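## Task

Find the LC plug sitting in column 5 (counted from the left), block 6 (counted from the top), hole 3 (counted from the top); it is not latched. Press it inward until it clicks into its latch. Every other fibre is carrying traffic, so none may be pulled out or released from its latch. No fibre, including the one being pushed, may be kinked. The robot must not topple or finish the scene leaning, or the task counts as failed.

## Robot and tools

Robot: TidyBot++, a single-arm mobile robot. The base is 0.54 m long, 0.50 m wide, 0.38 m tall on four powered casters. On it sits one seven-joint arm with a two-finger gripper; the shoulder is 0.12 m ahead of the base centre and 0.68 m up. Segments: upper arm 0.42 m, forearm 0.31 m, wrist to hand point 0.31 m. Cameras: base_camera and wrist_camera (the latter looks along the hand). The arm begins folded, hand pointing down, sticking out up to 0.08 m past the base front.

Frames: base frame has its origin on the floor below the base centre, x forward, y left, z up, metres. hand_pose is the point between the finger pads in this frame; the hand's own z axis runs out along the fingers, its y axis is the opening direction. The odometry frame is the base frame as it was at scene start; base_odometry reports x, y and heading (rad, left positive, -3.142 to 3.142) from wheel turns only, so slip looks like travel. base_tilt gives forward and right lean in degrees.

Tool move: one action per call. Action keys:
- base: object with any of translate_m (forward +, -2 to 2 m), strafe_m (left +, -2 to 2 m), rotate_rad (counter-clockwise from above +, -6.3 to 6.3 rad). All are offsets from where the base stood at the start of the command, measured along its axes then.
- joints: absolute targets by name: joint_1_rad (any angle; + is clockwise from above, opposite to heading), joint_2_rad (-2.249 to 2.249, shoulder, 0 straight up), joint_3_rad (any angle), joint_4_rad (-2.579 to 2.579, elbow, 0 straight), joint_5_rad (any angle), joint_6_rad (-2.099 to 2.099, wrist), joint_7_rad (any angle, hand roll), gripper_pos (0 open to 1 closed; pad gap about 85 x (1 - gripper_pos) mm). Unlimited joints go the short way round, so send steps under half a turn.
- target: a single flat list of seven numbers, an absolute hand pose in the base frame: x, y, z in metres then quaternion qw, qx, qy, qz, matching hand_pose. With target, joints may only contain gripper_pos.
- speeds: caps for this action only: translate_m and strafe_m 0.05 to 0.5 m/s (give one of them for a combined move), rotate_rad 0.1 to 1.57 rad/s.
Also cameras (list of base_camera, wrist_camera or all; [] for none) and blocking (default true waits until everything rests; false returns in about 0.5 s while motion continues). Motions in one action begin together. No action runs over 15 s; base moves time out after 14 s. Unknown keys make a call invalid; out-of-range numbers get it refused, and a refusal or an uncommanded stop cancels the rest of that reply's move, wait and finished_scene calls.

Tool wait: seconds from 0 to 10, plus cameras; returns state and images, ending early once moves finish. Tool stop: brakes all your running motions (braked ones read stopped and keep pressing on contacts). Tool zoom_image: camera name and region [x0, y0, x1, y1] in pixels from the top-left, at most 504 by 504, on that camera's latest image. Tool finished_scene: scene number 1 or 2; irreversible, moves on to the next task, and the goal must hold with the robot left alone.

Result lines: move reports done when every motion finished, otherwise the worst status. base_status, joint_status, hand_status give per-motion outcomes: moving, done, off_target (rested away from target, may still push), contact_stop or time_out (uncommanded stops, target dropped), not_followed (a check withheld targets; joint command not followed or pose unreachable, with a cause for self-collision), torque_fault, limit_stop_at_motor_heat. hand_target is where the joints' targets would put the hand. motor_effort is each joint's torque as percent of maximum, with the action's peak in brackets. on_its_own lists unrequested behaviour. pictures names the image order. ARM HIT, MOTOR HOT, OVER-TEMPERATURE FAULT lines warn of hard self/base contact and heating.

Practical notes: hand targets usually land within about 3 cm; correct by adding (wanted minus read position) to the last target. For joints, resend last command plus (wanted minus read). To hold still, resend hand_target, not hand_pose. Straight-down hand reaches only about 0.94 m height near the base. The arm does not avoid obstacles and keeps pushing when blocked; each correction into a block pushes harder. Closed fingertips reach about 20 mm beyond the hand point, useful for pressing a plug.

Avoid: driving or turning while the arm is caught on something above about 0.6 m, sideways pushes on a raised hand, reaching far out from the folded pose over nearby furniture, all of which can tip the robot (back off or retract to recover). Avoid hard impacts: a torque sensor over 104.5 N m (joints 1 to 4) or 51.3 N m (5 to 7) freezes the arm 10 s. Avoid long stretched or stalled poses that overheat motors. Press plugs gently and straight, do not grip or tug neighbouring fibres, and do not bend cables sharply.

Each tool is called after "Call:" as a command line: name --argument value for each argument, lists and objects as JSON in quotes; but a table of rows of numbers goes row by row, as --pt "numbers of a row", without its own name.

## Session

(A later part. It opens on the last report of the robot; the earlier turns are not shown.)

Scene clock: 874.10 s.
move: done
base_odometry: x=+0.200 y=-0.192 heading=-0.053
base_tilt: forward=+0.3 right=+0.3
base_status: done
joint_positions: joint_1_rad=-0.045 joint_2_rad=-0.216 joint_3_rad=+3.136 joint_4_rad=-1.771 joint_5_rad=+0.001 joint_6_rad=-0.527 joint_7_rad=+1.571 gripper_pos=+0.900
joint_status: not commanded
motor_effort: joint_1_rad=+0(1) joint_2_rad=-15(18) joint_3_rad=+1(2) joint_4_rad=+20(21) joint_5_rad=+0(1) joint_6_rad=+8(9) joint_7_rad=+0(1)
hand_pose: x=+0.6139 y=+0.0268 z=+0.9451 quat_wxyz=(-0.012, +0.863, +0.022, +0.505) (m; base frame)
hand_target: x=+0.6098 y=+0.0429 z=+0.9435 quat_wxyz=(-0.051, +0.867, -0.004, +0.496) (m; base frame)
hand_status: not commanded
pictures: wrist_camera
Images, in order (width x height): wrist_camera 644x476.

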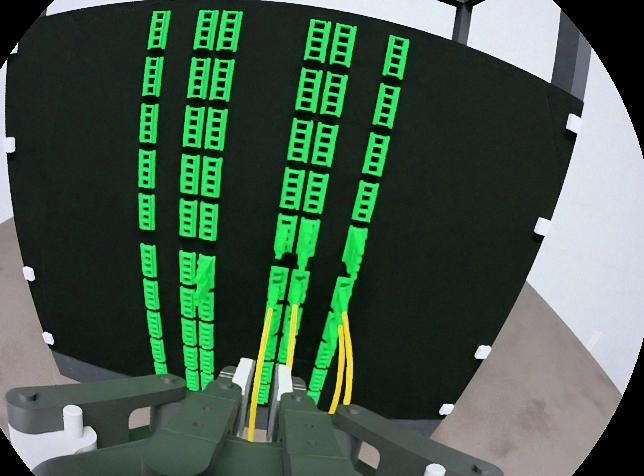

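Call:
zoom_image --camera "wrist_camera" --region '[280, 290, 310, 320]'

Call:
zoom_image --camera "wrist_camera" --region '[280, 264, 314, 298]'

Scaled by 16.800.

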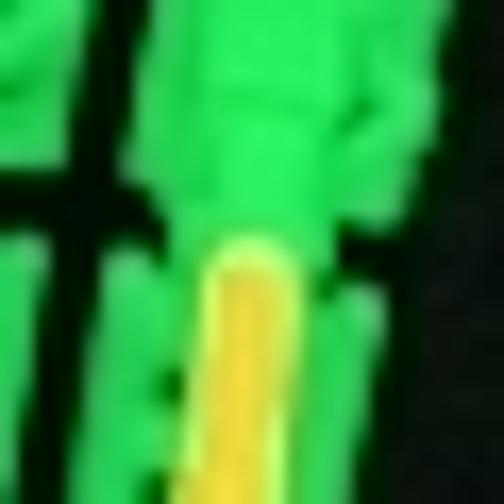

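Scaled by 14.824.

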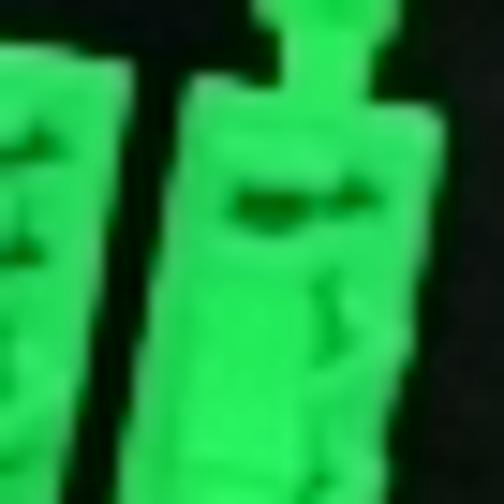

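Call:
move --base '{"strafe_m": -0.03}' --speeds '{"strafe_m": 0.1}' --cameras '["wrist_camera"]'

Call:
zoom_image --camera "wrist_camera" --region '[220, 260, 300, 340]'

Call:
zoom_image --camera "wrist_camera" --region '[200, 300, 300, 400]'

Scene clock: 940.00 s.
move: done
base_odometry: x=+0.198 y=-0.222 heading=-0.053
base_tilt: forward=+0.4 right=+0.2
base_status: done
joint_positions: joint_1_rad=-0.046 joint_2_rad=-0.216 joint_3_rad=+3.135 joint_4_rad=-1.771 joint_5_rad=+0.001 joint_6_rad=-0.527 joint_7_rad=+1.571 gripper_pos=+0.900
joint_status: not commanded
motor_effort: joint_1_rad=+0(2) joint_2_rad=-15(16) joint_3_rad=+1(4) joint_4_rad=+20(21) joint_5_rad=+0(1) joint_6_rad=+8(9) joint_7_rad=+0(1)
hand_pose: x=+0.6139 y=+0.0274 z=+0.9451 quat_wxyz=(-0.012, +0.863, +0.023, +0.505) (m; base frame)
hand_target: x=+0.6098 y=+0.0429 z=+0.9435 quat_wxyz=(-0.051, +0.867, -0.004, +0.496) (m; base frame)
hand_status: not commanded
pictures: wrist_camera
Images, in order (width x height): wrist_camera 644x476.

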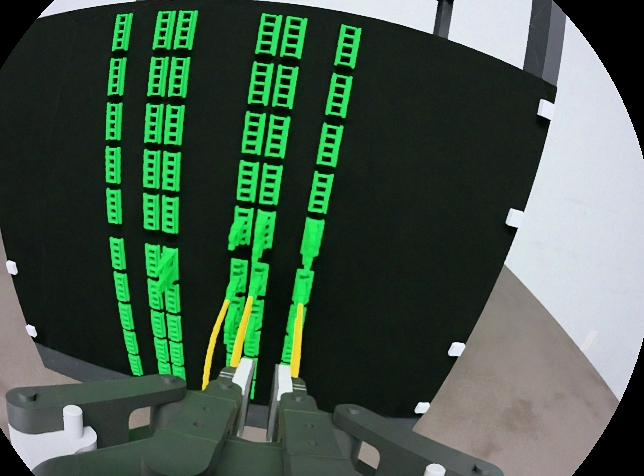

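Scaled by 6.300.

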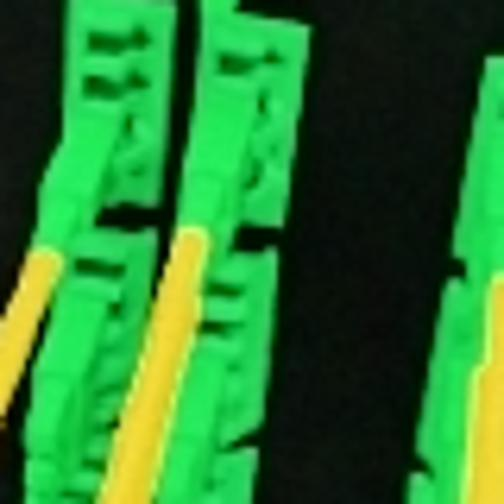

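Scaled by 5.040.

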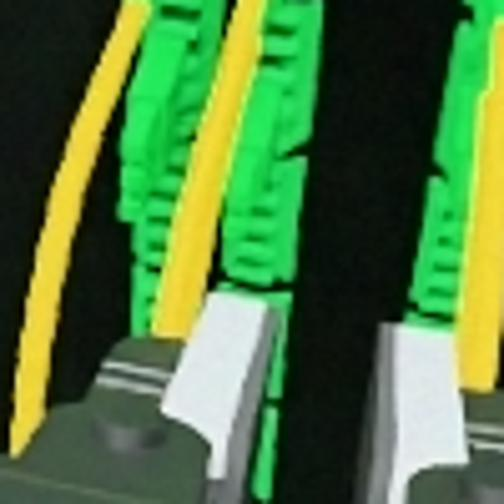

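Call:
zoom_image --camera "wrist_camera" --region '[226, 320, 256, 370]'

Call:
zoom_image --camera "wrist_camera" --region '[234, 290, 264, 325]'

Call:
zoom_image --camera "wrist_camera" --region '[240, 260, 275, 300]'

Scaled by 10.080.

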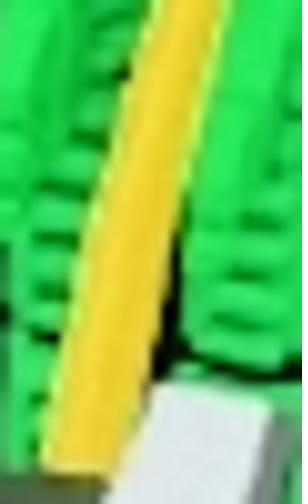

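Scaled by 14.400.

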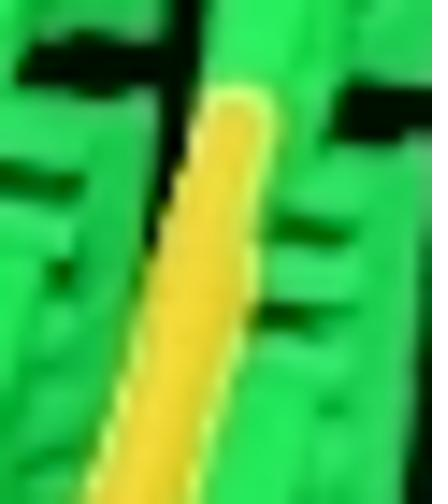

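Scaled by 12.600.

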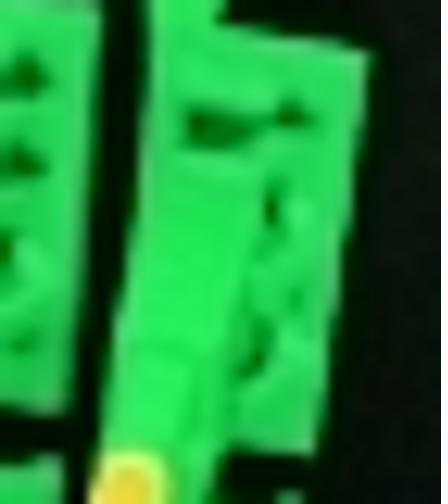

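Call:
zoom_image --camera "wrist_camera" --region '[224, 258, 274, 300]'

Scaled by 10.080.

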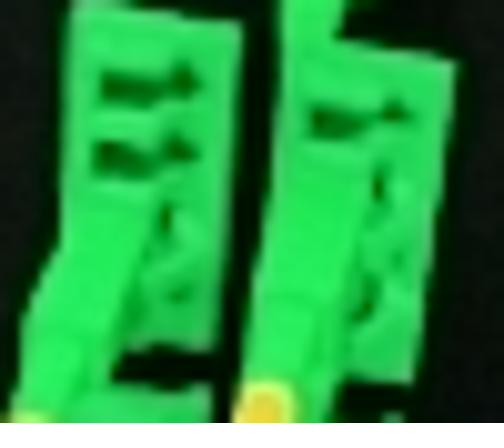

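Call:
move --base '{"strafe_m": 0.047}' --speeds '{"strafe_m": 0.1}' --joints '{"joint_1_rad": 0.0, "gripper_pos": 0.95}' --cameras '[]'

Call:
move --base '{"translate_m": 0.066}' --speeds '{"translate_m": 0.15}' --cameras '["wrist_camera"]'

Call:
zoom_image --camera "wrist_camera" --region '[230, 320, 310, 400]'

Scene clock: 1096.47 s.
move: done
base_odometry: x=+0.200 y=-0.175 heading=-0.053
base_tilt: forward=+0.4 right=+0.2
base_status: done
joint_positions: joint_1_rad=-0.010 joint_2_rad=-0.216 joint_3_rad=+3.134 joint_4_rad=-1.771 joint_5_rad=+0.001 joint_6_rad=-0.527 joint_7_rad=+1.571 gripper_pos=+0.950
joint_status: all done
motor_effort: joint_1_rad=+0(2) joint_2_rad=-15(17) joint_3_rad=+1(3) joint_4_rad=+20(22) joint_5_rad=+0(1) joint_6_rad=+8(9) joint_7_rad=+0(1)
hand_pose: x=+0.6145 y=+0.0106 z=+0.9451 quat_wxyz=(-0.004, +0.863, +0.008, +0.505) (m; base frame)
hand_target: x=+0.6114 y=+0.0173 z=+0.9435 quat_wxyz=(-0.038, +0.866, -0.027, +0.497) (m; base frame)
hand_status: not commanded
pictures: none
No camera images: "cameras" was empty.

Scene clock: 1097.57 s.
move: done
base_odometry: x=+0.266 y=-0.179 heading=-0.053
base_tilt: forward=+0.4 right=+0.3
base_status: done
joint_positions: joint_1_rad=-0.010 joint_2_rad=-0.214 joint_3_rad=+3.134 joint_4_rad=-1.771 joint_5_rad=+0.001 joint_6_rad=-0.527 joint_7_rad=+1.571 gripper_pos=+0.950
joint_status: not commanded
motor_effort: joint_1_rad=+0(1) joint_2_rad=-15(17) joint_3_rad=+1(2) joint_4_rad=+20(22) joint_5_rad=+0(1) joint_6_rad=+9(9) joint_7_rad=-1(1)
hand_pose: x=+0.6149 y=+0.0106 z=+0.9444 quat_wxyz=(-0.004, +0.863, +0.008, +0.504) (m; base frame)
hand_target: x=+0.6114 y=+0.0173 z=+0.9435 quat_wxyz=(-0.038, +0.866, -0.027, +0.497) (m; base frame)
hand_status: not commanded
pictures: wrist_camera
Images, in order (width x height): wrist_camera 644x476.

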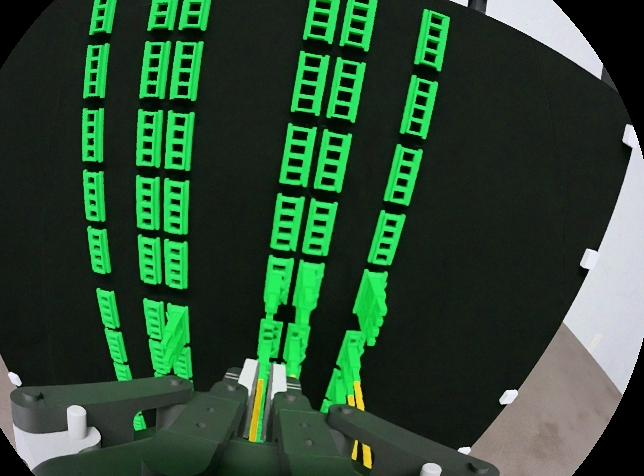

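Scaled by 6.300.

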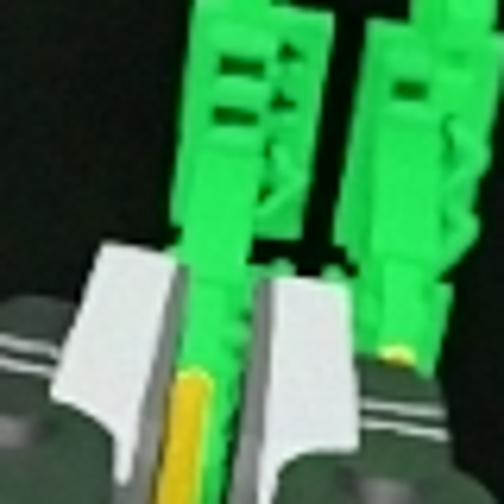

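Call:
move --base '{"strafe_m": -0.0143}' --speeds '{"strafe_m": 0.05}' --cameras '["wrist_camera"]'

Call:
zoom_image --camera "wrist_camera" --region '[220, 320, 300, 400]'

Scene clock: 1116.43 s.
move: done
base_odometry: x=+0.266 y=-0.193 heading=-0.052
base_tilt: forward=+0.4 right=+0.3
base_status: done
joint_positions: joint_1_rad=-0.010 joint_2_rad=-0.214 joint_3_rad=+3.133 joint_4_rad=-1.771 joint_5_rad=+0.000 joint_6_rad=-0.527 joint_7_rad=+1.571 gripper_pos=+0.950
joint_status: not commanded
motor_effort: joint_1_rad=+0(2) joint_2_rad=-15(16) joint_3_rad=+1(4) joint_4_rad=+20(21) joint_5_rad=+0(1) joint_6_rad=+8(9) joint_7_rad=+0(1)
hand_pose: x=+0.6149 y=+0.0106 z=+0.9444 quat_wxyz=(-0.004, +0.863, +0.008, +0.504) (m; base frame)
hand_target: x=+0.6114 y=+0.0173 z=+0.9435 quat_wxyz=(-0.038, +0.866, -0.027, +0.497) (m; base frame)
hand_status: not commanded
pictures: wrist_camera
Images, in order (width x height): wrist_camera 644x476.

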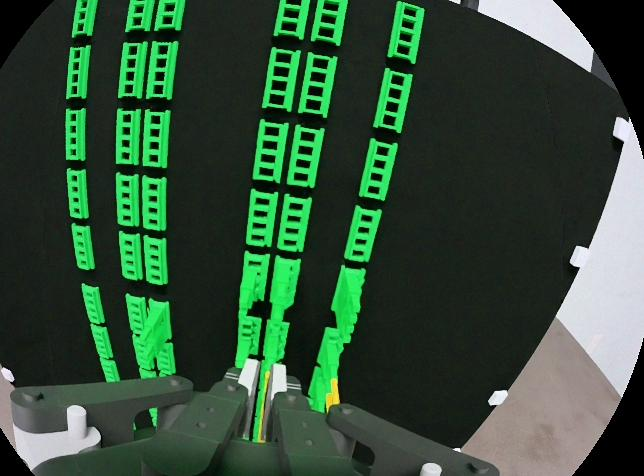

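Scaled by 6.300.

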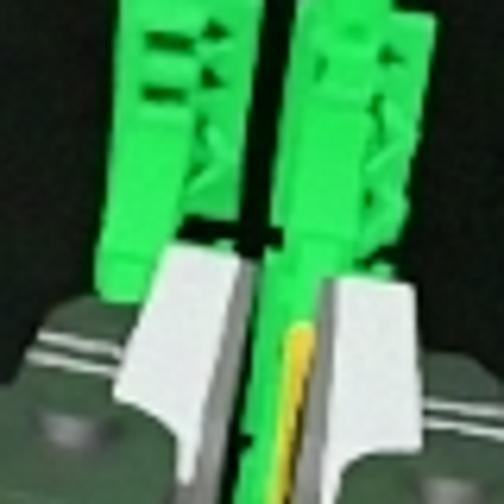

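Call:
move --joints '{"joint_1_rad": 0.003}' --cameras '[]'

Call:
move --base '{"translate_m": 0.01}' --speeds '{"translate_m": 0.05}' --cameras '["wrist_camera"]'

Call:
zoom_image --camera "wrist_camera" --region '[230, 340, 300, 410]'

Scene clock: 1123.83 s.
move: done
base_odometry: x=+0.266 y=-0.193 heading=-0.052
base_tilt: forward=+0.4 right=+0.3
base_status: not commanded
joint_positions: joint_1_rad=-0.009 joint_2_rad=-0.214 joint_3_rad=+3.133 joint_4_rad=-1.771 joint_5_rad=+0.000 joint_6_rad=-0.527 joint_7_rad=+1.571 gripper_pos=+0.950
joint_status: all done
motor_effort: joint_1_rad=+0(2) joint_2_rad=-15(15) joint_3_rad=+1(1) joint_4_rad=+20(20) joint_5_rad=+0(1) joint_6_rad=+8(9) joint_7_rad=+0(1)
hand_pose: x=+0.6149 y=+0.0104 z=+0.9444 quat_wxyz=(-0.004, +0.863, +0.008, +0.504) (m; base frame)
hand_target: x=+0.6115 y=+0.0159 z=+0.9435 quat_wxyz=(-0.037, +0.866, -0.028, +0.497) (m; base frame)
hand_status: not commanded
pictures: none
No camera images: "cameras" was empty.

Scene clock: 1124.50 s.
move: done
base_odometry: x=+0.276 y=-0.194 heading=-0.053
base_tilt: forward=+0.4 right=+0.2
base_status: done
joint_positions: joint_1_rad=-0.009 joint_2_rad=-0.212 joint_3_rad=+3.133 joint_4_rad=-1.771 joint_5_rad=+0.000 joint_6_rad=-0.527 joint_7_rad=+1.571 gripper_pos=+0.950
joint_status: not commanded
motor_effort: joint_1_rad=-1(2) joint_2_rad=-15(18) joint_3_rad=+0(4) joint_4_rad=+19(22) joint_5_rad=-1(1) joint_6_rad=+8(9) joint_7_rad=+0(1)
hand_pose: x=+0.6155 y=+0.0103 z=+0.9434 quat_wxyz=(-0.004, +0.864, +0.008, +0.504) (m; base frame)
hand_target: x=+0.6115 y=+0.0159 z=+0.9435 quat_wxyz=(-0.037, +0.866, -0.028, +0.497) (m; base frame)
hand_status: not commanded
pictures: wrist_camera
Images, in order (width x height): wrist_camera 644x476.

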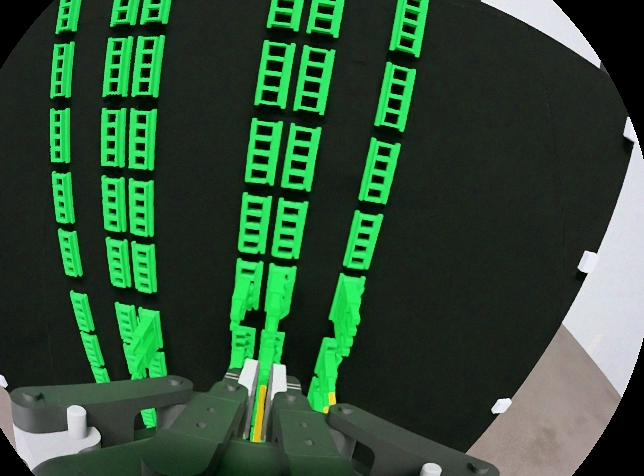

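Scaled by 7.200.

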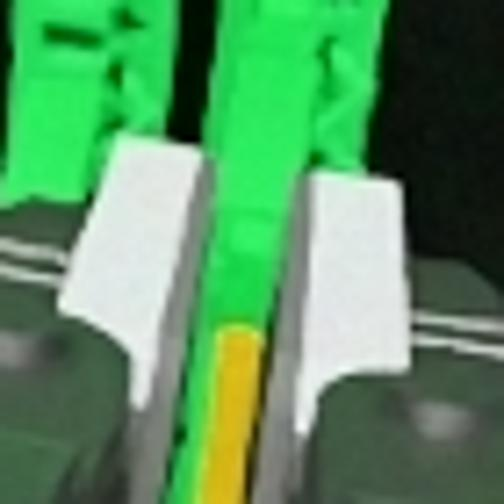

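Call:
move --joints '{"joint_1_rad": 0.006}' --cameras '["wrist_camera"]'

Call:
zoom_image --camera "wrist_camera" --region '[240, 350, 290, 400]'

Scene clock: 1134.20 s.
move: done
base_odometry: x=+0.276 y=-0.194 heading=-0.053
base_tilt: forward=+0.3 right=+0.2
base_status: not commanded
joint_positions: joint_1_rad=-0.008 joint_2_rad=-0.212 joint_3_rad=+3.133 joint_4_rad=-1.771 joint_5_rad=+0.000 joint_6_rad=-0.527 joint_7_rad=+1.571 gripper_pos=+0.950
joint_status: all done
motor_effort: joint_1_rad=+0(1) joint_2_rad=-15(15) joint_3_rad=+1(1) joint_4_rad=+20(21) joint_5_rad=+0(1) joint_6_rad=+8(9) joint_7_rad=-1(1)
hand_pose: x=+0.6155 y=+0.0098 z=+0.9434 quat_wxyz=(-0.003, +0.864, +0.007, +0.504) (m; base frame)
hand_target: x=+0.6115 y=+0.0144 z=+0.9435 quat_wxyz=(-0.037, +0.866, -0.029, +0.497) (m; base frame)
hand_status: not commanded
pictures: wrist_camera
Images, in order (width x height): wrist_camera 644x476.

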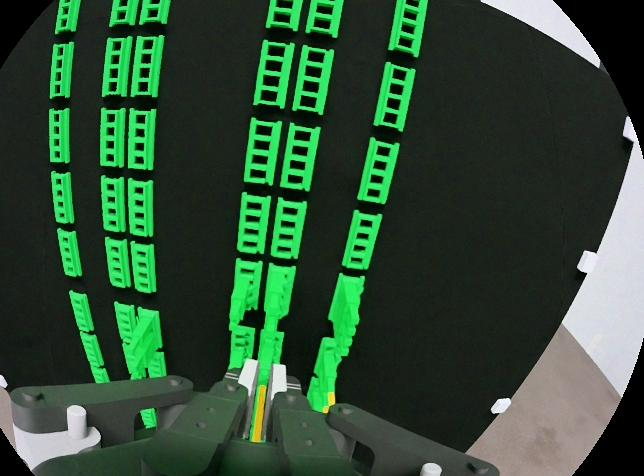

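Scaled by 10.080.

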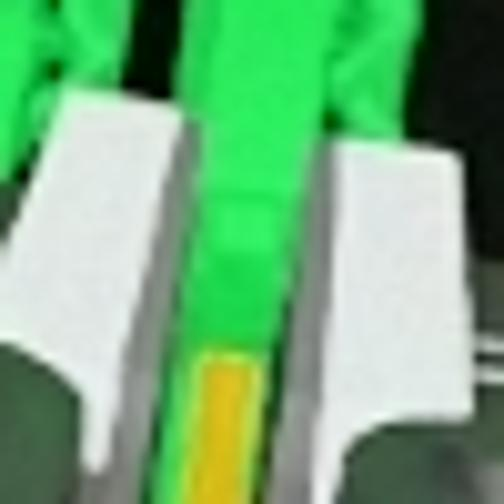

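Call:
move --joints '{"joint_4_rad": -1.79}' --cameras '[]'

Call:
move --joints '{"joint_4_rad": -1.797}' --cameras '["wrist_camera"]'

Call:
zoom_image --camera "wrist_camera" --region '[240, 340, 300, 400]'

Scene clock: 1139.57 s.
move: done
base_odometry: x=+0.276 y=-0.194 heading=-0.053
base_tilt: forward=+0.3 right=+0.2
base_status: not commanded
joint_positions: joint_1_rad=-0.008 joint_2_rad=-0.212 joint_3_rad=+3.133 joint_4_rad=-1.786 joint_5_rad=+0.000 joint_6_rad=-0.527 joint_7_rad=+1.571 gripper_pos=+0.950
joint_status: all done
motor_effort: joint_1_rad=+0(0) joint_2_rad=-15(16) joint_3_rad=+1(1) joint_4_rad=+20(22) joint_5_rad=+0(1) joint_6_rad=+8(9) joint_7_rad=-1(1)
hand_pose: x=+0.6132 y=+0.0097 z=+0.9345 quat_wxyz=(-0.003, +0.868, +0.007, +0.497) (m; base frame)
hand_target: x=+0.6076 y=+0.0143 z=+0.9289 quat_wxyz=(-0.036, +0.872, -0.030, +0.487) (m; base frame)
hand_status: not commanded
pictures: none
No camera images: "cameras" was empty.

Scene clock: 1140.03 s.
move: done
base_odometry: x=+0.276 y=-0.194 heading=-0.053
base_tilt: forward=+0.4 right=+0.2
base_status: not commanded
joint_positions: joint_1_rad=-0.008 joint_2_rad=-0.212 joint_3_rad=+3.133 joint_4_rad=-1.790 joint_5_rad=+0.000 joint_6_rad=-0.527 joint_7_rad=+1.571 gripper_pos=+0.950
joint_status: all done
motor_effort: joint_1_rad=+0(0) joint_2_rad=-15(15) joint_3_rad=+1(1) joint_4_rad=+20(21) joint_5_rad=+0(0) joint_6_rad=+8(9) joint_7_rad=+0(1)
hand_pose: x=+0.6126 y=+0.0097 z=+0.9324 quat_wxyz=(-0.003, +0.869, +0.007, +0.495) (m; base frame)
hand_target: x=+0.6064 y=+0.0143 z=+0.9249 quat_wxyz=(-0.036, +0.874, -0.030, +0.484) (m; base frame)
hand_status: not commanded
pictures: wrist_camera
Images, in order (width x height): wrist_camera 644x476.

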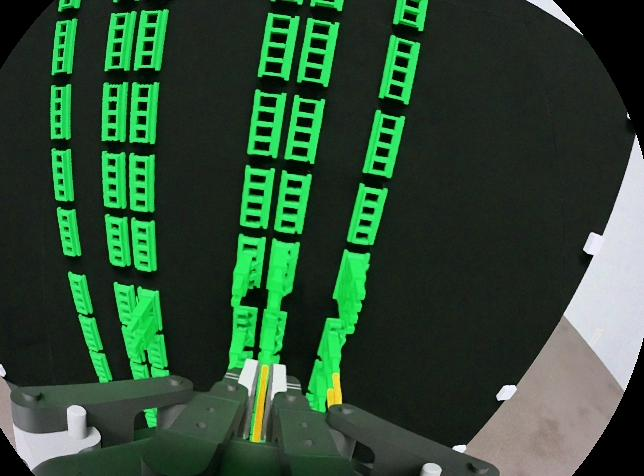

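Scaled by 8.400.

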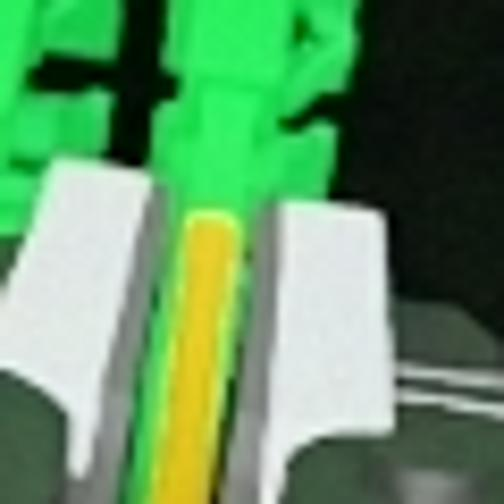

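Call:
move --joints '{"joint_4_rad": -1.804}' --cameras '[]'

Call:
move --joints '{"joint_4_rad": -1.811}' --cameras '[]'

Scene clock: 1144.50 s.
move: done
base_odometry: x=+0.276 y=-0.194 heading=-0.053
base_tilt: forward=+0.3 right=+0.3
base_status: not commanded
joint_positions: joint_1_rad=-0.008 joint_2_rad=-0.212 joint_3_rad=+3.133 joint_4_rad=-1.794 joint_5_rad=+0.000 joint_6_rad=-0.527 joint_7_rad=+1.571 gripper_pos=+0.950
joint_status: all done
motor_effort: joint_1_rad=-1(1) joint_2_rad=-14(15) joint_3_rad=+1(1) joint_4_rad=+20(21) joint_5_rad=+0(1) joint_6_rad=+8(8) joint_7_rad=+0(1)
hand_pose: x=+0.6119 y=+0.0096 z=+0.9299 quat_wxyz=(-0.003, +0.870, +0.007, +0.494) (m; base frame)
hand_target: x=+0.6052 y=+0.0143 z=+0.9208 quat_wxyz=(-0.036, +0.876, -0.030, +0.481) (m; base frame)
hand_status: not commanded
pictures: none
No camera images: "cameras" was empty.

Scene clock: 1145.00 s.
move: done
base_odometry: x=+0.276 y=-0.194 heading=-0.053
base_tilt: forward=+0.3 right=+0.3
base_status: not commanded
joint_positions: joint_1_rad=-0.008 joint_2_rad=-0.212 joint_3_rad=+3.133 joint_4_rad=-1.800 joint_5_rad=+0.000 joint_6_rad=-0.527 joint_7_rad=+1.571 gripper_pos=+0.950
joint_status: all done
motor_effort: joint_1_rad=-1(1) joint_2_rad=-15(15) joint_3_rad=+0(1) joint_4_rad=+20(21) joint_5_rad=-1(1) joint_6_rad=+8(8) joint_7_rad=-1(1)
hand_pose: x=+0.6109 y=+0.0095 z=+0.9263 quat_wxyz=(-0.003, +0.871, +0.007, +0.491) (m; base frame)
hand_target: x=+0.6040 y=+0.0143 z=+0.9168 quat_wxyz=(-0.036, +0.877, -0.030, +0.477) (m; base frame)
hand_status: not commanded
pictures: none
No camera images: "cameras" was empty.

Call:
move --cameras '["wrist_camera"]'

Call:
zoom_image --camera "wrist_camera" --region '[200, 240, 330, 440]'

Scene clock: 1157.80 s.
base_odometry: x=+0.276 y=-0.194 heading=-0.053
base_tilt: forward=+0.4 right=+0.2
base_status: not commanded
joint_positions: joint_1_rad=-0.008 joint_2_rad=-0.212 joint_3_rad=+3.133 joint_4_rad=-1.800 joint_5_rad=+0.000 joint_6_rad=-0.527 joint_7_rad=+1.571 gripper_pos=+0.950
joint_status: all done
motor_effort: joint_1_rad=-1(1) joint_2_rad=-15(15) joint_3_rad=+0(1) joint_4_rad=+20(21) joint_5_rad=-1(1) joint_6_rad=+8(8) joint_7_rad=+0(1)
hand_pose: x=+0.6109 y=+0.0095 z=+0.9263 quat_wxyz=(-0.003, +0.871, +0.007, +0.491) (m; base frame)
hand_target: x=+0.6040 y=+0.0143 z=+0.9168 quat_wxyz=(-0.036, +0.877, -0.030, +0.477) (m; base frame)
hand_status: not commanded
pictures: wrist_camera
Images, in order (width x height): wrist_camera 644x476.

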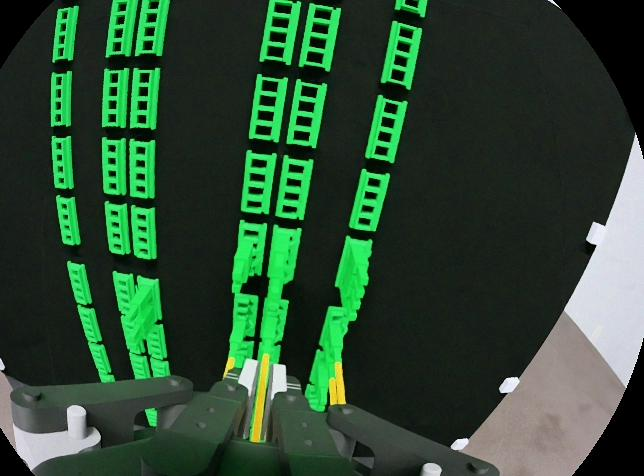

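Scaled by 2.520.

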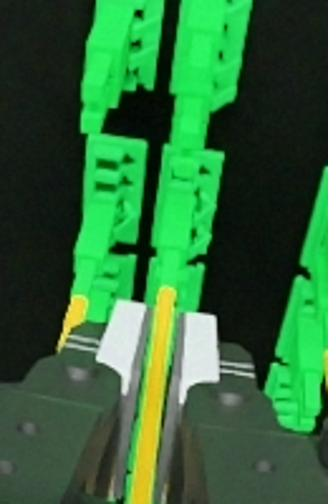

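Call:
zoom_image --camera "wrist_camera" --region '[225, 290, 305, 400]'

Scaled by 4.582.

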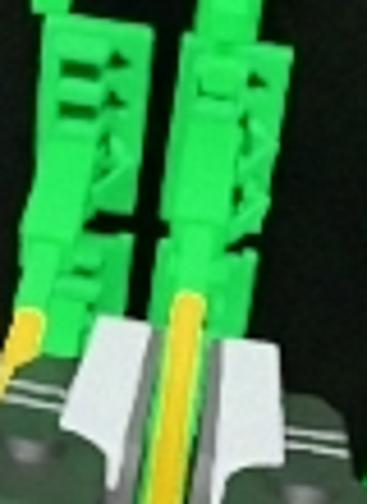

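Call:
move --base '{"translate_m": 0.004}' --speeds '{"translate_m": 0.05}' --cameras '["wrist_camera"]'

Call:
zoom_image --camera "wrist_camera" --region '[225, 290, 305, 400]'

Scene clock: 1170.60 s.
move: done
base_odometry: x=+0.280 y=-0.194 heading=-0.053
base_tilt: forward=+0.4 right=+0.3
base_status: done
joint_positions: joint_1_rad=-0.007 joint_2_rad=-0.212 joint_3_rad=+3.133 joint_4_rad=-1.801 joint_5_rad=+0.000 joint_6_rad=-0.527 joint_7_rad=+1.571 gripper_pos=+0.950
joint_status: not commanded
motor_effort: joint_1_rad=+0(2) joint_2_rad=-15(20) joint_3_rad=+1(2) joint_4_rad=+20(21) joint_5_rad=+0(1) joint_6_rad=+8(9) joint_7_rad=-1(1)
hand_pose: x=+0.6107 y=+0.0094 z=+0.9261 quat_wxyz=(-0.003, +0.871, +0.007, +0.491) (m; base frame)
hand_target: x=+0.6040 y=+0.0143 z=+0.9168 quat_wxyz=(-0.036, +0.877, -0.030, +0.477) (m; base frame)
hand_status: not commanded
pictures: wrist_camera
Images, in order (width x height): wrist_camera 644x476.

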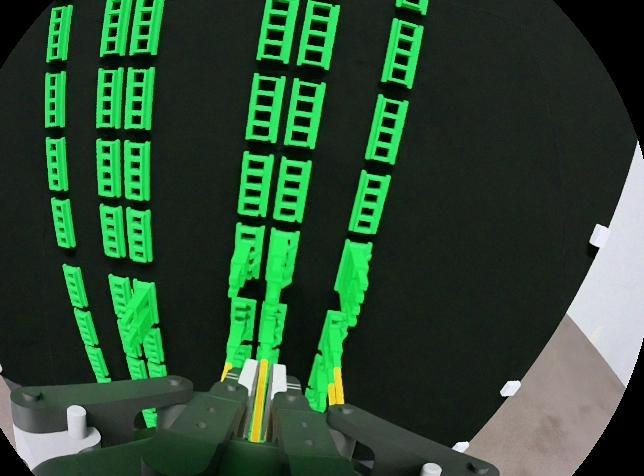

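Scaled by 4.582.

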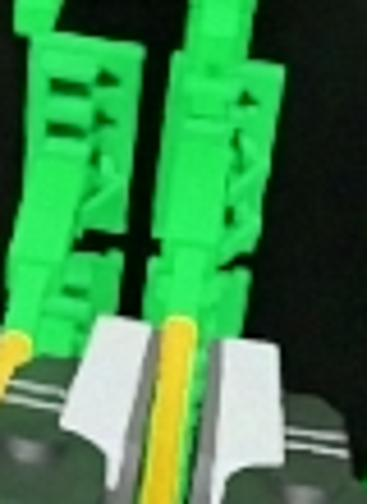

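Call:
zoom_image --camera "wrist_camera" --region '[240, 350, 290, 420]'

Scaled by 7.200.

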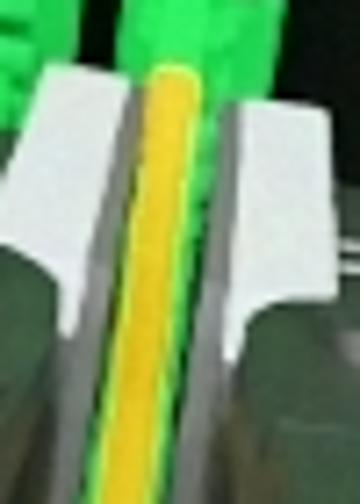

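Call:
move --joints '{"joint_1_rad": -0.012}' --cameras '[]'

Call:
move --joints '{"joint_1_rad": -0.017}' --cameras '["wrist_camera"]'

Call:
zoom_image --camera "wrist_camera" --region '[240, 350, 290, 420]'

Scene clock: 1194.97 s.
move: done
base_odometry: x=+0.280 y=-0.194 heading=-0.053
base_tilt: forward=+0.4 right=+0.3
base_status: not commanded
joint_positions: joint_1_rad=-0.009 joint_2_rad=-0.212 joint_3_rad=+3.133 joint_4_rad=-1.801 joint_5_rad=+0.000 joint_6_rad=-0.527 joint_7_rad=+1.571 gripper_pos=+0.950
joint_status: all done
motor_effort: joint_1_rad=-1(2) joint_2_rad=-15(15) joint_3_rad=+0(1) joint_4_rad=+20(21) joint_5_rad=-1(1) joint_6_rad=+8(9) joint_7_rad=+0(1)
hand_pose: x=+0.6107 y=+0.0100 z=+0.9261 quat_wxyz=(-0.003, +0.871, +0.008, +0.491) (m; base frame)
hand_target: x=+0.6037 y=+0.0230 z=+0.9168 quat_wxyz=(-0.040, +0.878, -0.022, +0.477) (m; base frame)
hand_status: not commanded
pictures: none
No camera images: "cameras" was empty.

Scene clock: 1195.40 s.
move: done
base_odometry: x=+0.280 y=-0.194 heading=-0.053
base_tilt: forward=+0.3 right=+0.2
base_status: not commanded
joint_positions: joint_1_rad=-0.009 joint_2_rad=-0.212 joint_3_rad=+3.133 joint_4_rad=-1.801 joint_5_rad=+0.000 joint_6_rad=-0.527 joint_7_rad=+1.571 gripper_pos=+0.950
joint_status: all done
motor_effort: joint_1_rad=-1(3) joint_2_rad=-15(15) joint_3_rad=+0(0) joint_4_rad=+21(21) joint_5_rad=-1(1) joint_6_rad=+8(9) joint_7_rad=-1(1)
hand_pose: x=+0.6107 y=+0.0100 z=+0.9261 quat_wxyz=(-0.003, +0.871, +0.008, +0.491) (m; base frame)
hand_target: x=+0.6036 y=+0.0254 z=+0.9168 quat_wxyz=(-0.041, +0.878, -0.020, +0.477) (m; base frame)
hand_status: not commanded
pictures: wrist_camera
Images, in order (width x height): wrist_camera 644x476.

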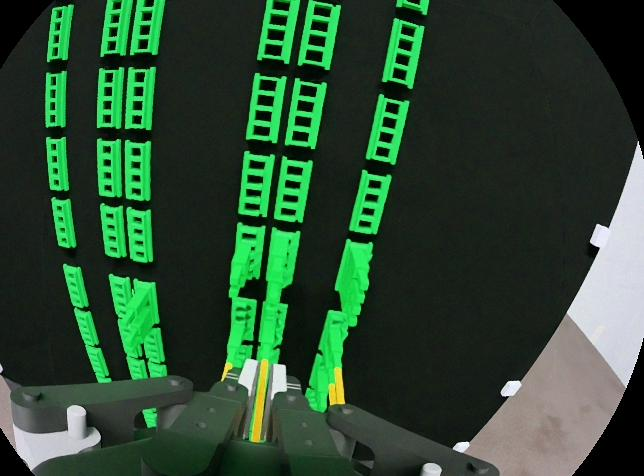

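Scaled by 7.200.

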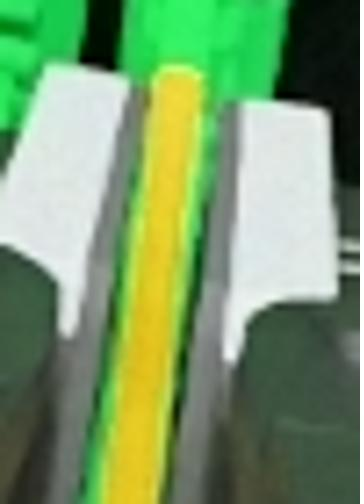

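Call:
move --joints '{"joint_1_rad": -0.021}' --cameras '["wrist_camera"]'

Call:
zoom_image --camera "wrist_camera" --region '[240, 350, 290, 420]'

Scene clock: 1198.73 s.
move: done
base_odometry: x=+0.280 y=-0.194 heading=-0.053
base_tilt: forward=+0.4 right=+0.2
base_status: not commanded
joint_positions: joint_1_rad=-0.009 joint_2_rad=-0.212 joint_3_rad=+3.133 joint_4_rad=-1.801 joint_5_rad=+0.000 joint_6_rad=-0.527 joint_7_rad=+1.571 gripper_pos=+0.950
joint_status: all done
motor_effort: joint_1_rad=-1(1) joint_2_rad=-15(15) joint_3_rad=+0(0) joint_4_rad=+20(21) joint_5_rad=-1(1) joint_6_rad=+8(8) joint_7_rad=-1(1)
hand_pose: x=+0.6107 y=+0.0100 z=+0.9261 quat_wxyz=(-0.003, +0.871, +0.008, +0.491) (m; base frame)
hand_target: x=+0.6035 y=+0.0274 z=+0.9168 quat_wxyz=(-0.042, +0.878, -0.018, +0.477) (m; base frame)
hand_status: not commanded
pictures: wrist_camera
Images, in order (width x height): wrist_camera 644x476.

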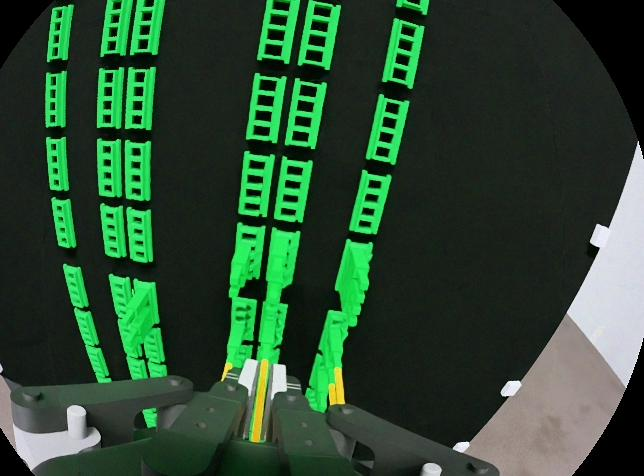

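Scaled by 7.200.

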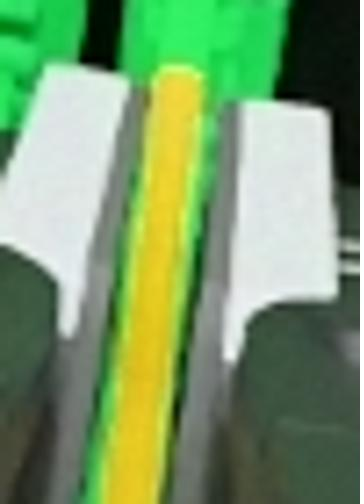

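Call:
move --joints '{"joint_1_rad": -0.025}' --cameras '["wrist_camera"]'

Call:
zoom_image --camera "wrist_camera" --region '[240, 350, 290, 420]'

Scene clock: 1201.60 s.
move: done
base_odometry: x=+0.280 y=-0.194 heading=-0.053
base_tilt: forward=+0.4 right=+0.2
base_status: not commanded
joint_positions: joint_1_rad=-0.009 joint_2_rad=-0.212 joint_3_rad=+3.133 joint_4_rad=-1.801 joint_5_rad=+0.000 joint_6_rad=-0.527 joint_7_rad=+1.571 gripper_pos=+0.950
joint_status: all done
motor_effort: joint_1_rad=-1(2) joint_2_rad=-14(15) joint_3_rad=+0(0) joint_4_rad=+20(21) joint_5_rad=-1(1) joint_6_rad=+8(9) joint_7_rad=+0(1)
hand_pose: x=+0.6107 y=+0.0101 z=+0.9261 quat_wxyz=(-0.003, +0.871, +0.008, +0.491) (m; base frame)
hand_target: x=+0.6034 y=+0.0293 z=+0.9168 quat_wxyz=(-0.043, +0.878, -0.016, +0.477) (m; base frame)
hand_status: not commanded
pictures: wrist_camera
Images, in order (width x height): wrist_camera 644x476.

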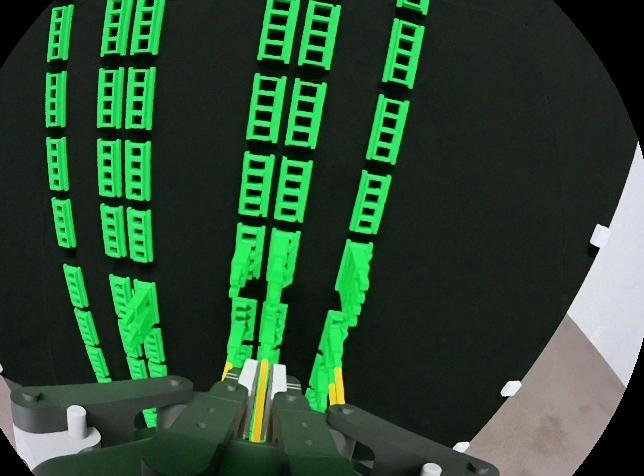

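Scaled by 7.200.

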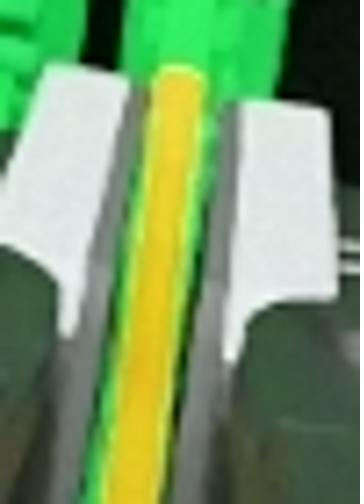

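Call:
move --base '{"translate_m": 0.004}' --speeds '{"translate_m": 0.05}' --cameras '["wrist_camera"]'

Call:
zoom_image --camera "wrist_camera" --region '[230, 340, 290, 420]'

Scene clock: 1205.00 s.
move: done
base_odometry: x=+0.284 y=-0.195 heading=-0.054
base_tilt: forward=+0.4 right=+0.3
base_status: done
joint_positions: joint_1_rad=-0.010 joint_2_rad=-0.212 joint_3_rad=+3.133 joint_4_rad=-1.801 joint_5_rad=+0.000 joint_6_rad=-0.527 joint_7_rad=+1.571 gripper_pos=+0.950
joint_status: not commanded
motor_effort: joint_1_rad=-2(2) joint_2_rad=-15(19) joint_3_rad=-1(2) joint_4_rad=+20(21) joint_5_rad=-1(1) joint_6_rad=+7(9) joint_7_rad=-1(1)
hand_pose: x=+0.6106 y=+0.0106 z=+0.9259 quat_wxyz=(-0.004, +0.871, +0.008, +0.491) (m; base frame)
hand_target: x=+0.6034 y=+0.0293 z=+0.9168 quat_wxyz=(-0.043, +0.878, -0.016, +0.477) (m; base frame)
hand_status: not commanded
pictures: wrist_camera
Images, in order (width x height): wrist_camera 644x476.

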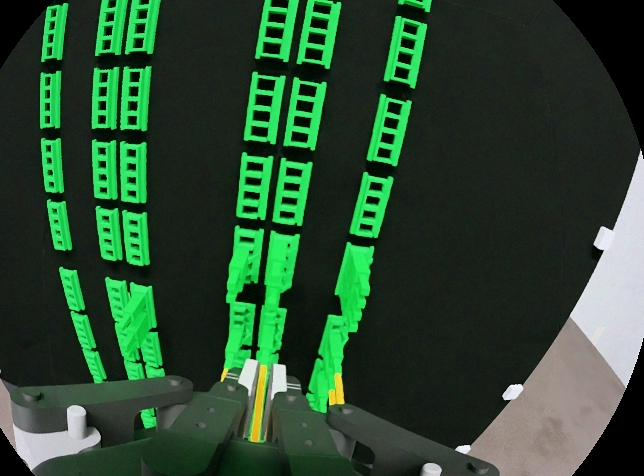

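Scaled by 6.300.

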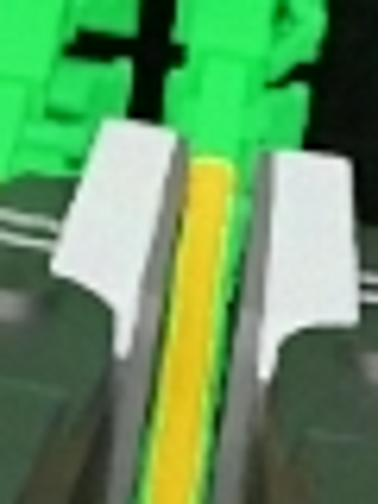

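Call:
move --joints '{"joint_1_rad": -0.029}' --cameras '["wrist_camera"]'

Call:
zoom_image --camera "wrist_camera" --region '[230, 340, 290, 420]'

Scene clock: 1210.67 s.
move: done
base_odometry: x=+0.284 y=-0.195 heading=-0.054
base_tilt: forward=+0.4 right=+0.2
base_status: not commanded
joint_positions: joint_1_rad=-0.010 joint_2_rad=-0.212 joint_3_rad=+3.133 joint_4_rad=-1.801 joint_5_rad=+0.000 joint_6_rad=-0.527 joint_7_rad=+1.571 gripper_pos=+0.950
joint_status: all done
motor_effort: joint_1_rad=-2(2) joint_2_rad=-15(15) joint_3_rad=-1(1) joint_4_rad=+20(21) joint_5_rad=-1(1) joint_6_rad=+8(8) joint_7_rad=+0(1)
hand_pose: x=+0.6106 y=+0.0107 z=+0.9259 quat_wxyz=(-0.004, +0.871, +0.008, +0.491) (m; base frame)
hand_target: x=+0.6032 y=+0.0312 z=+0.9168 quat_wxyz=(-0.044, +0.878, -0.015, +0.477) (m; base frame)
hand_status: not commanded
pictures: wrist_camera
Images, in order (width x height): wrist_camera 644x476.

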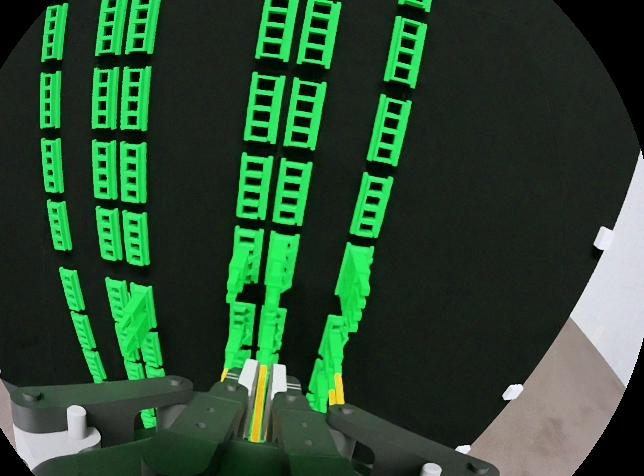

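Scaled by 6.300.

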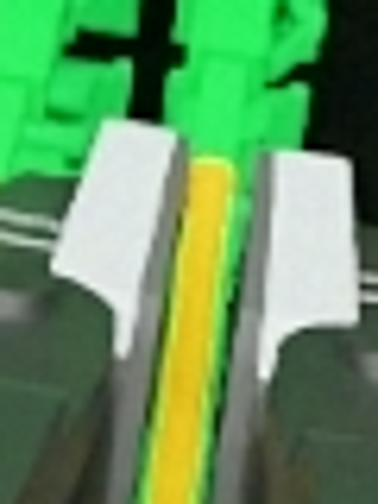

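Call:
zoom_image --camera "wrist_camera" --region '[200, 300, 280, 410]'

Scaled by 4.582.

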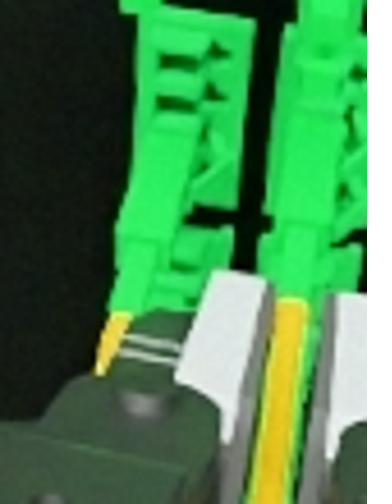

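Call:
move --joints '{"gripper_pos": 0.962}' --cameras '["wrist_camera"]'

Call:
zoom_image --camera "wrist_camera" --region '[230, 340, 290, 420]'

Scene clock: 1221.70 s.
move: done
base_odometry: x=+0.284 y=-0.195 heading=-0.054
base_tilt: forward=+0.4 right=+0.2
base_status: not commanded
joint_positions: joint_1_rad=-0.011 joint_2_rad=-0.212 joint_3_rad=+3.133 joint_4_rad=-1.801 joint_5_rad=+0.000 joint_6_rad=-0.527 joint_7_rad=+1.571 gripper_pos=+0.962
joint_status: all done
motor_effort: joint_1_rad=-2(2) joint_2_rad=-15(15) joint_3_rad=-1(1) joint_4_rad=+20(20) joint_5_rad=-1(1) joint_6_rad=+7(8) joint_7_rad=+0(1)
hand_pose: x=+0.6106 y=+0.0112 z=+0.9259 quat_wxyz=(-0.004, +0.871, +0.009, +0.491) (m; base frame)
hand_target: x=+0.6032 y=+0.0312 z=+0.9168 quat_wxyz=(-0.044, +0.878, -0.015, +0.477) (m; base frame)
hand_status: not commanded
pictures: wrist_camera
Images, in order (width x height): wrist_camera 644x476.

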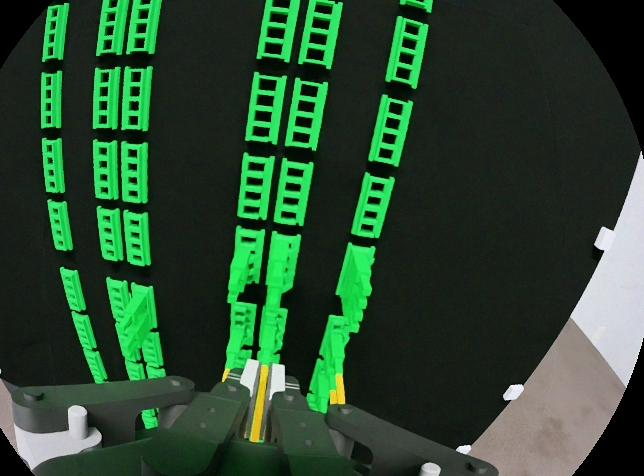

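Scaled by 6.300.

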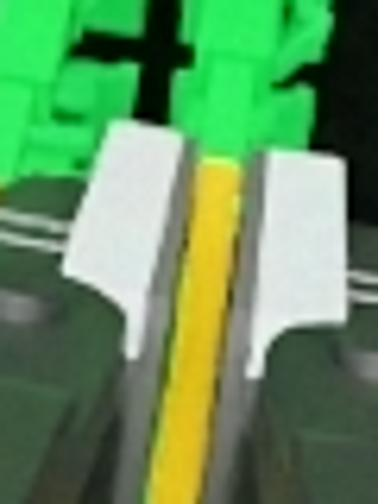

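Call:
move --joints '{"gripper_pos": 0.97}' --cameras '[]'

Call:
move --joints '{"gripper_pos": 0.978}' --cameras '["wrist_camera"]'

Call:
zoom_image --camera "wrist_camera" --region '[230, 340, 290, 420]'

Scene clock: 1224.27 s.
move: done
base_odometry: x=+0.284 y=-0.195 heading=-0.054
base_tilt: forward=+0.4 right=+0.3
base_status: not commanded
joint_positions: joint_1_rad=-0.011 joint_2_rad=-0.212 joint_3_rad=+3.133 joint_4_rad=-1.801 joint_5_rad=+0.000 joint_6_rad=-0.527 joint_7_rad=+1.571 gripper_pos=+0.969
joint_status: all done
motor_effort: joint_1_rad=-2(2) joint_2_rad=-15(15) joint_3_rad=+0(1) joint_4_rad=+20(20) joint_5_rad=-1(1) joint_6_rad=+8(9) joint_7_rad=+0(1)
hand_pose: x=+0.6106 y=+0.0113 z=+0.9259 quat_wxyz=(-0.004, +0.871, +0.009, +0.491) (m; base frame)
hand_target: x=+0.6032 y=+0.0312 z=+0.9168 quat_wxyz=(-0.044, +0.878, -0.015, +0.477) (m; base frame)
hand_status: not commanded
pictures: none
No camera images: "cameras" was empty.

Scene clock: 1224.60 s.
move: done
base_odometry: x=+0.284 y=-0.195 heading=-0.054
base_tilt: forward=+0.4 right=+0.3
base_status: not commanded
joint_positions: joint_1_rad=-0.011 joint_2_rad=-0.212 joint_3_rad=+3.133 joint_4_rad=-1.801 joint_5_rad=+0.000 joint_6_rad=-0.527 joint_7_rad=+1.571 gripper_pos=+0.973
joint_status: all done
motor_effort: joint_1_rad=-1(1) joint_2_rad=-15(15) joint_3_rad=+0(0) joint_4_rad=+20(21) joint_5_rad=-1(1) joint_6_rad=+8(8) joint_7_rad=+0(1)
hand_pose: x=+0.6106 y=+0.0114 z=+0.9259 quat_wxyz=(-0.004, +0.871, +0.009, +0.491) (m; base frame)
hand_target: x=+0.6032 y=+0.0312 z=+0.9168 quat_wxyz=(-0.044, +0.878, -0.015, +0.477) (m; base frame)
hand_status: not commanded
pictures: wrist_camera
Images, in order (width x height): wrist_camera 644x476.

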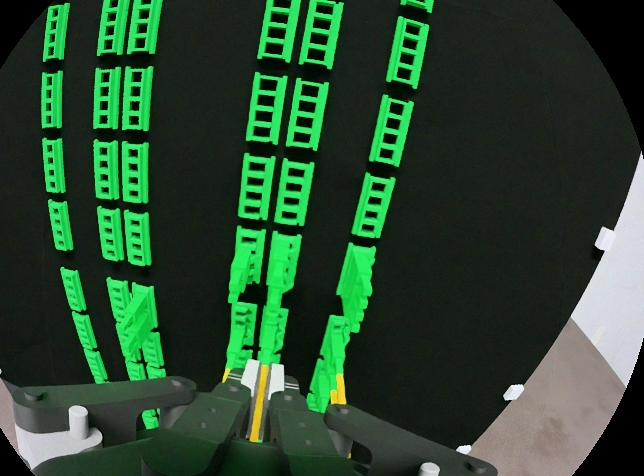

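Scaled by 6.300.

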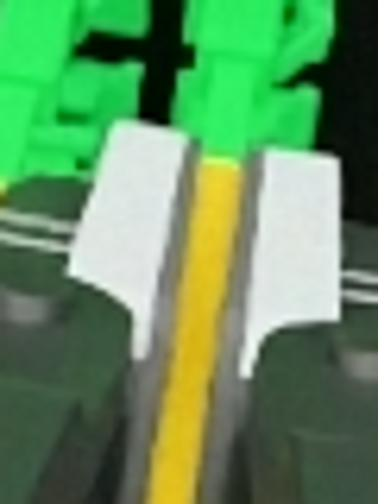

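Call:
move --joints '{"gripper_pos": 0.986}' --cameras '["wrist_camera"]'

Call:
zoom_image --camera "wrist_camera" --region '[230, 320, 290, 400]'

Scene clock: 1227.40 s.
move: done
base_odometry: x=+0.284 y=-0.195 heading=-0.054
base_tilt: forward=+0.4 right=+0.3
base_status: not commanded
joint_positions: joint_1_rad=-0.011 joint_2_rad=-0.212 joint_3_rad=+3.133 joint_4_rad=-1.801 joint_5_rad=+0.000 joint_6_rad=-0.527 joint_7_rad=+1.571 gripper_pos=+0.978
joint_status: all done
motor_effort: joint_1_rad=-1(1) joint_2_rad=-14(15) joint_3_rad=+0(1) joint_4_rad=+20(21) joint_5_rad=-1(1) joint_6_rad=+8(8) joint_7_rad=-1(1)
hand_pose: x=+0.6106 y=+0.0114 z=+0.9259 quat_wxyz=(-0.004, +0.871, +0.009, +0.491) (m; base frame)
hand_target: x=+0.6032 y=+0.0312 z=+0.9168 quat_wxyz=(-0.044, +0.878, -0.015, +0.477) (m; base frame)
hand_status: not commanded
pictures: wrist_camera
Images, in order (width x height): wrist_camera 644x476.

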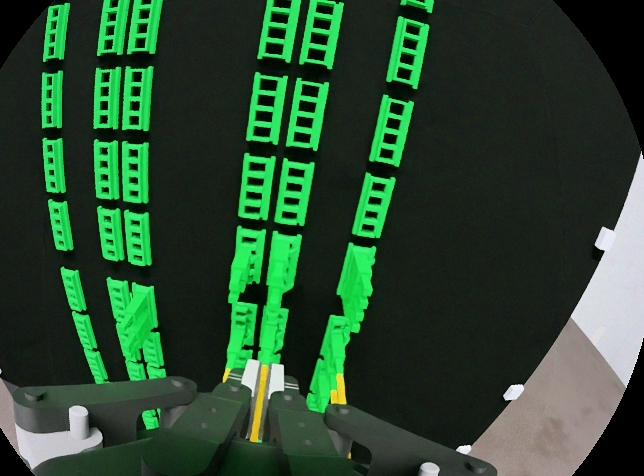

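Scaled by 6.300.

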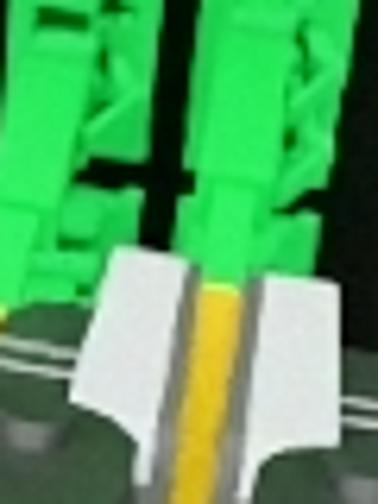

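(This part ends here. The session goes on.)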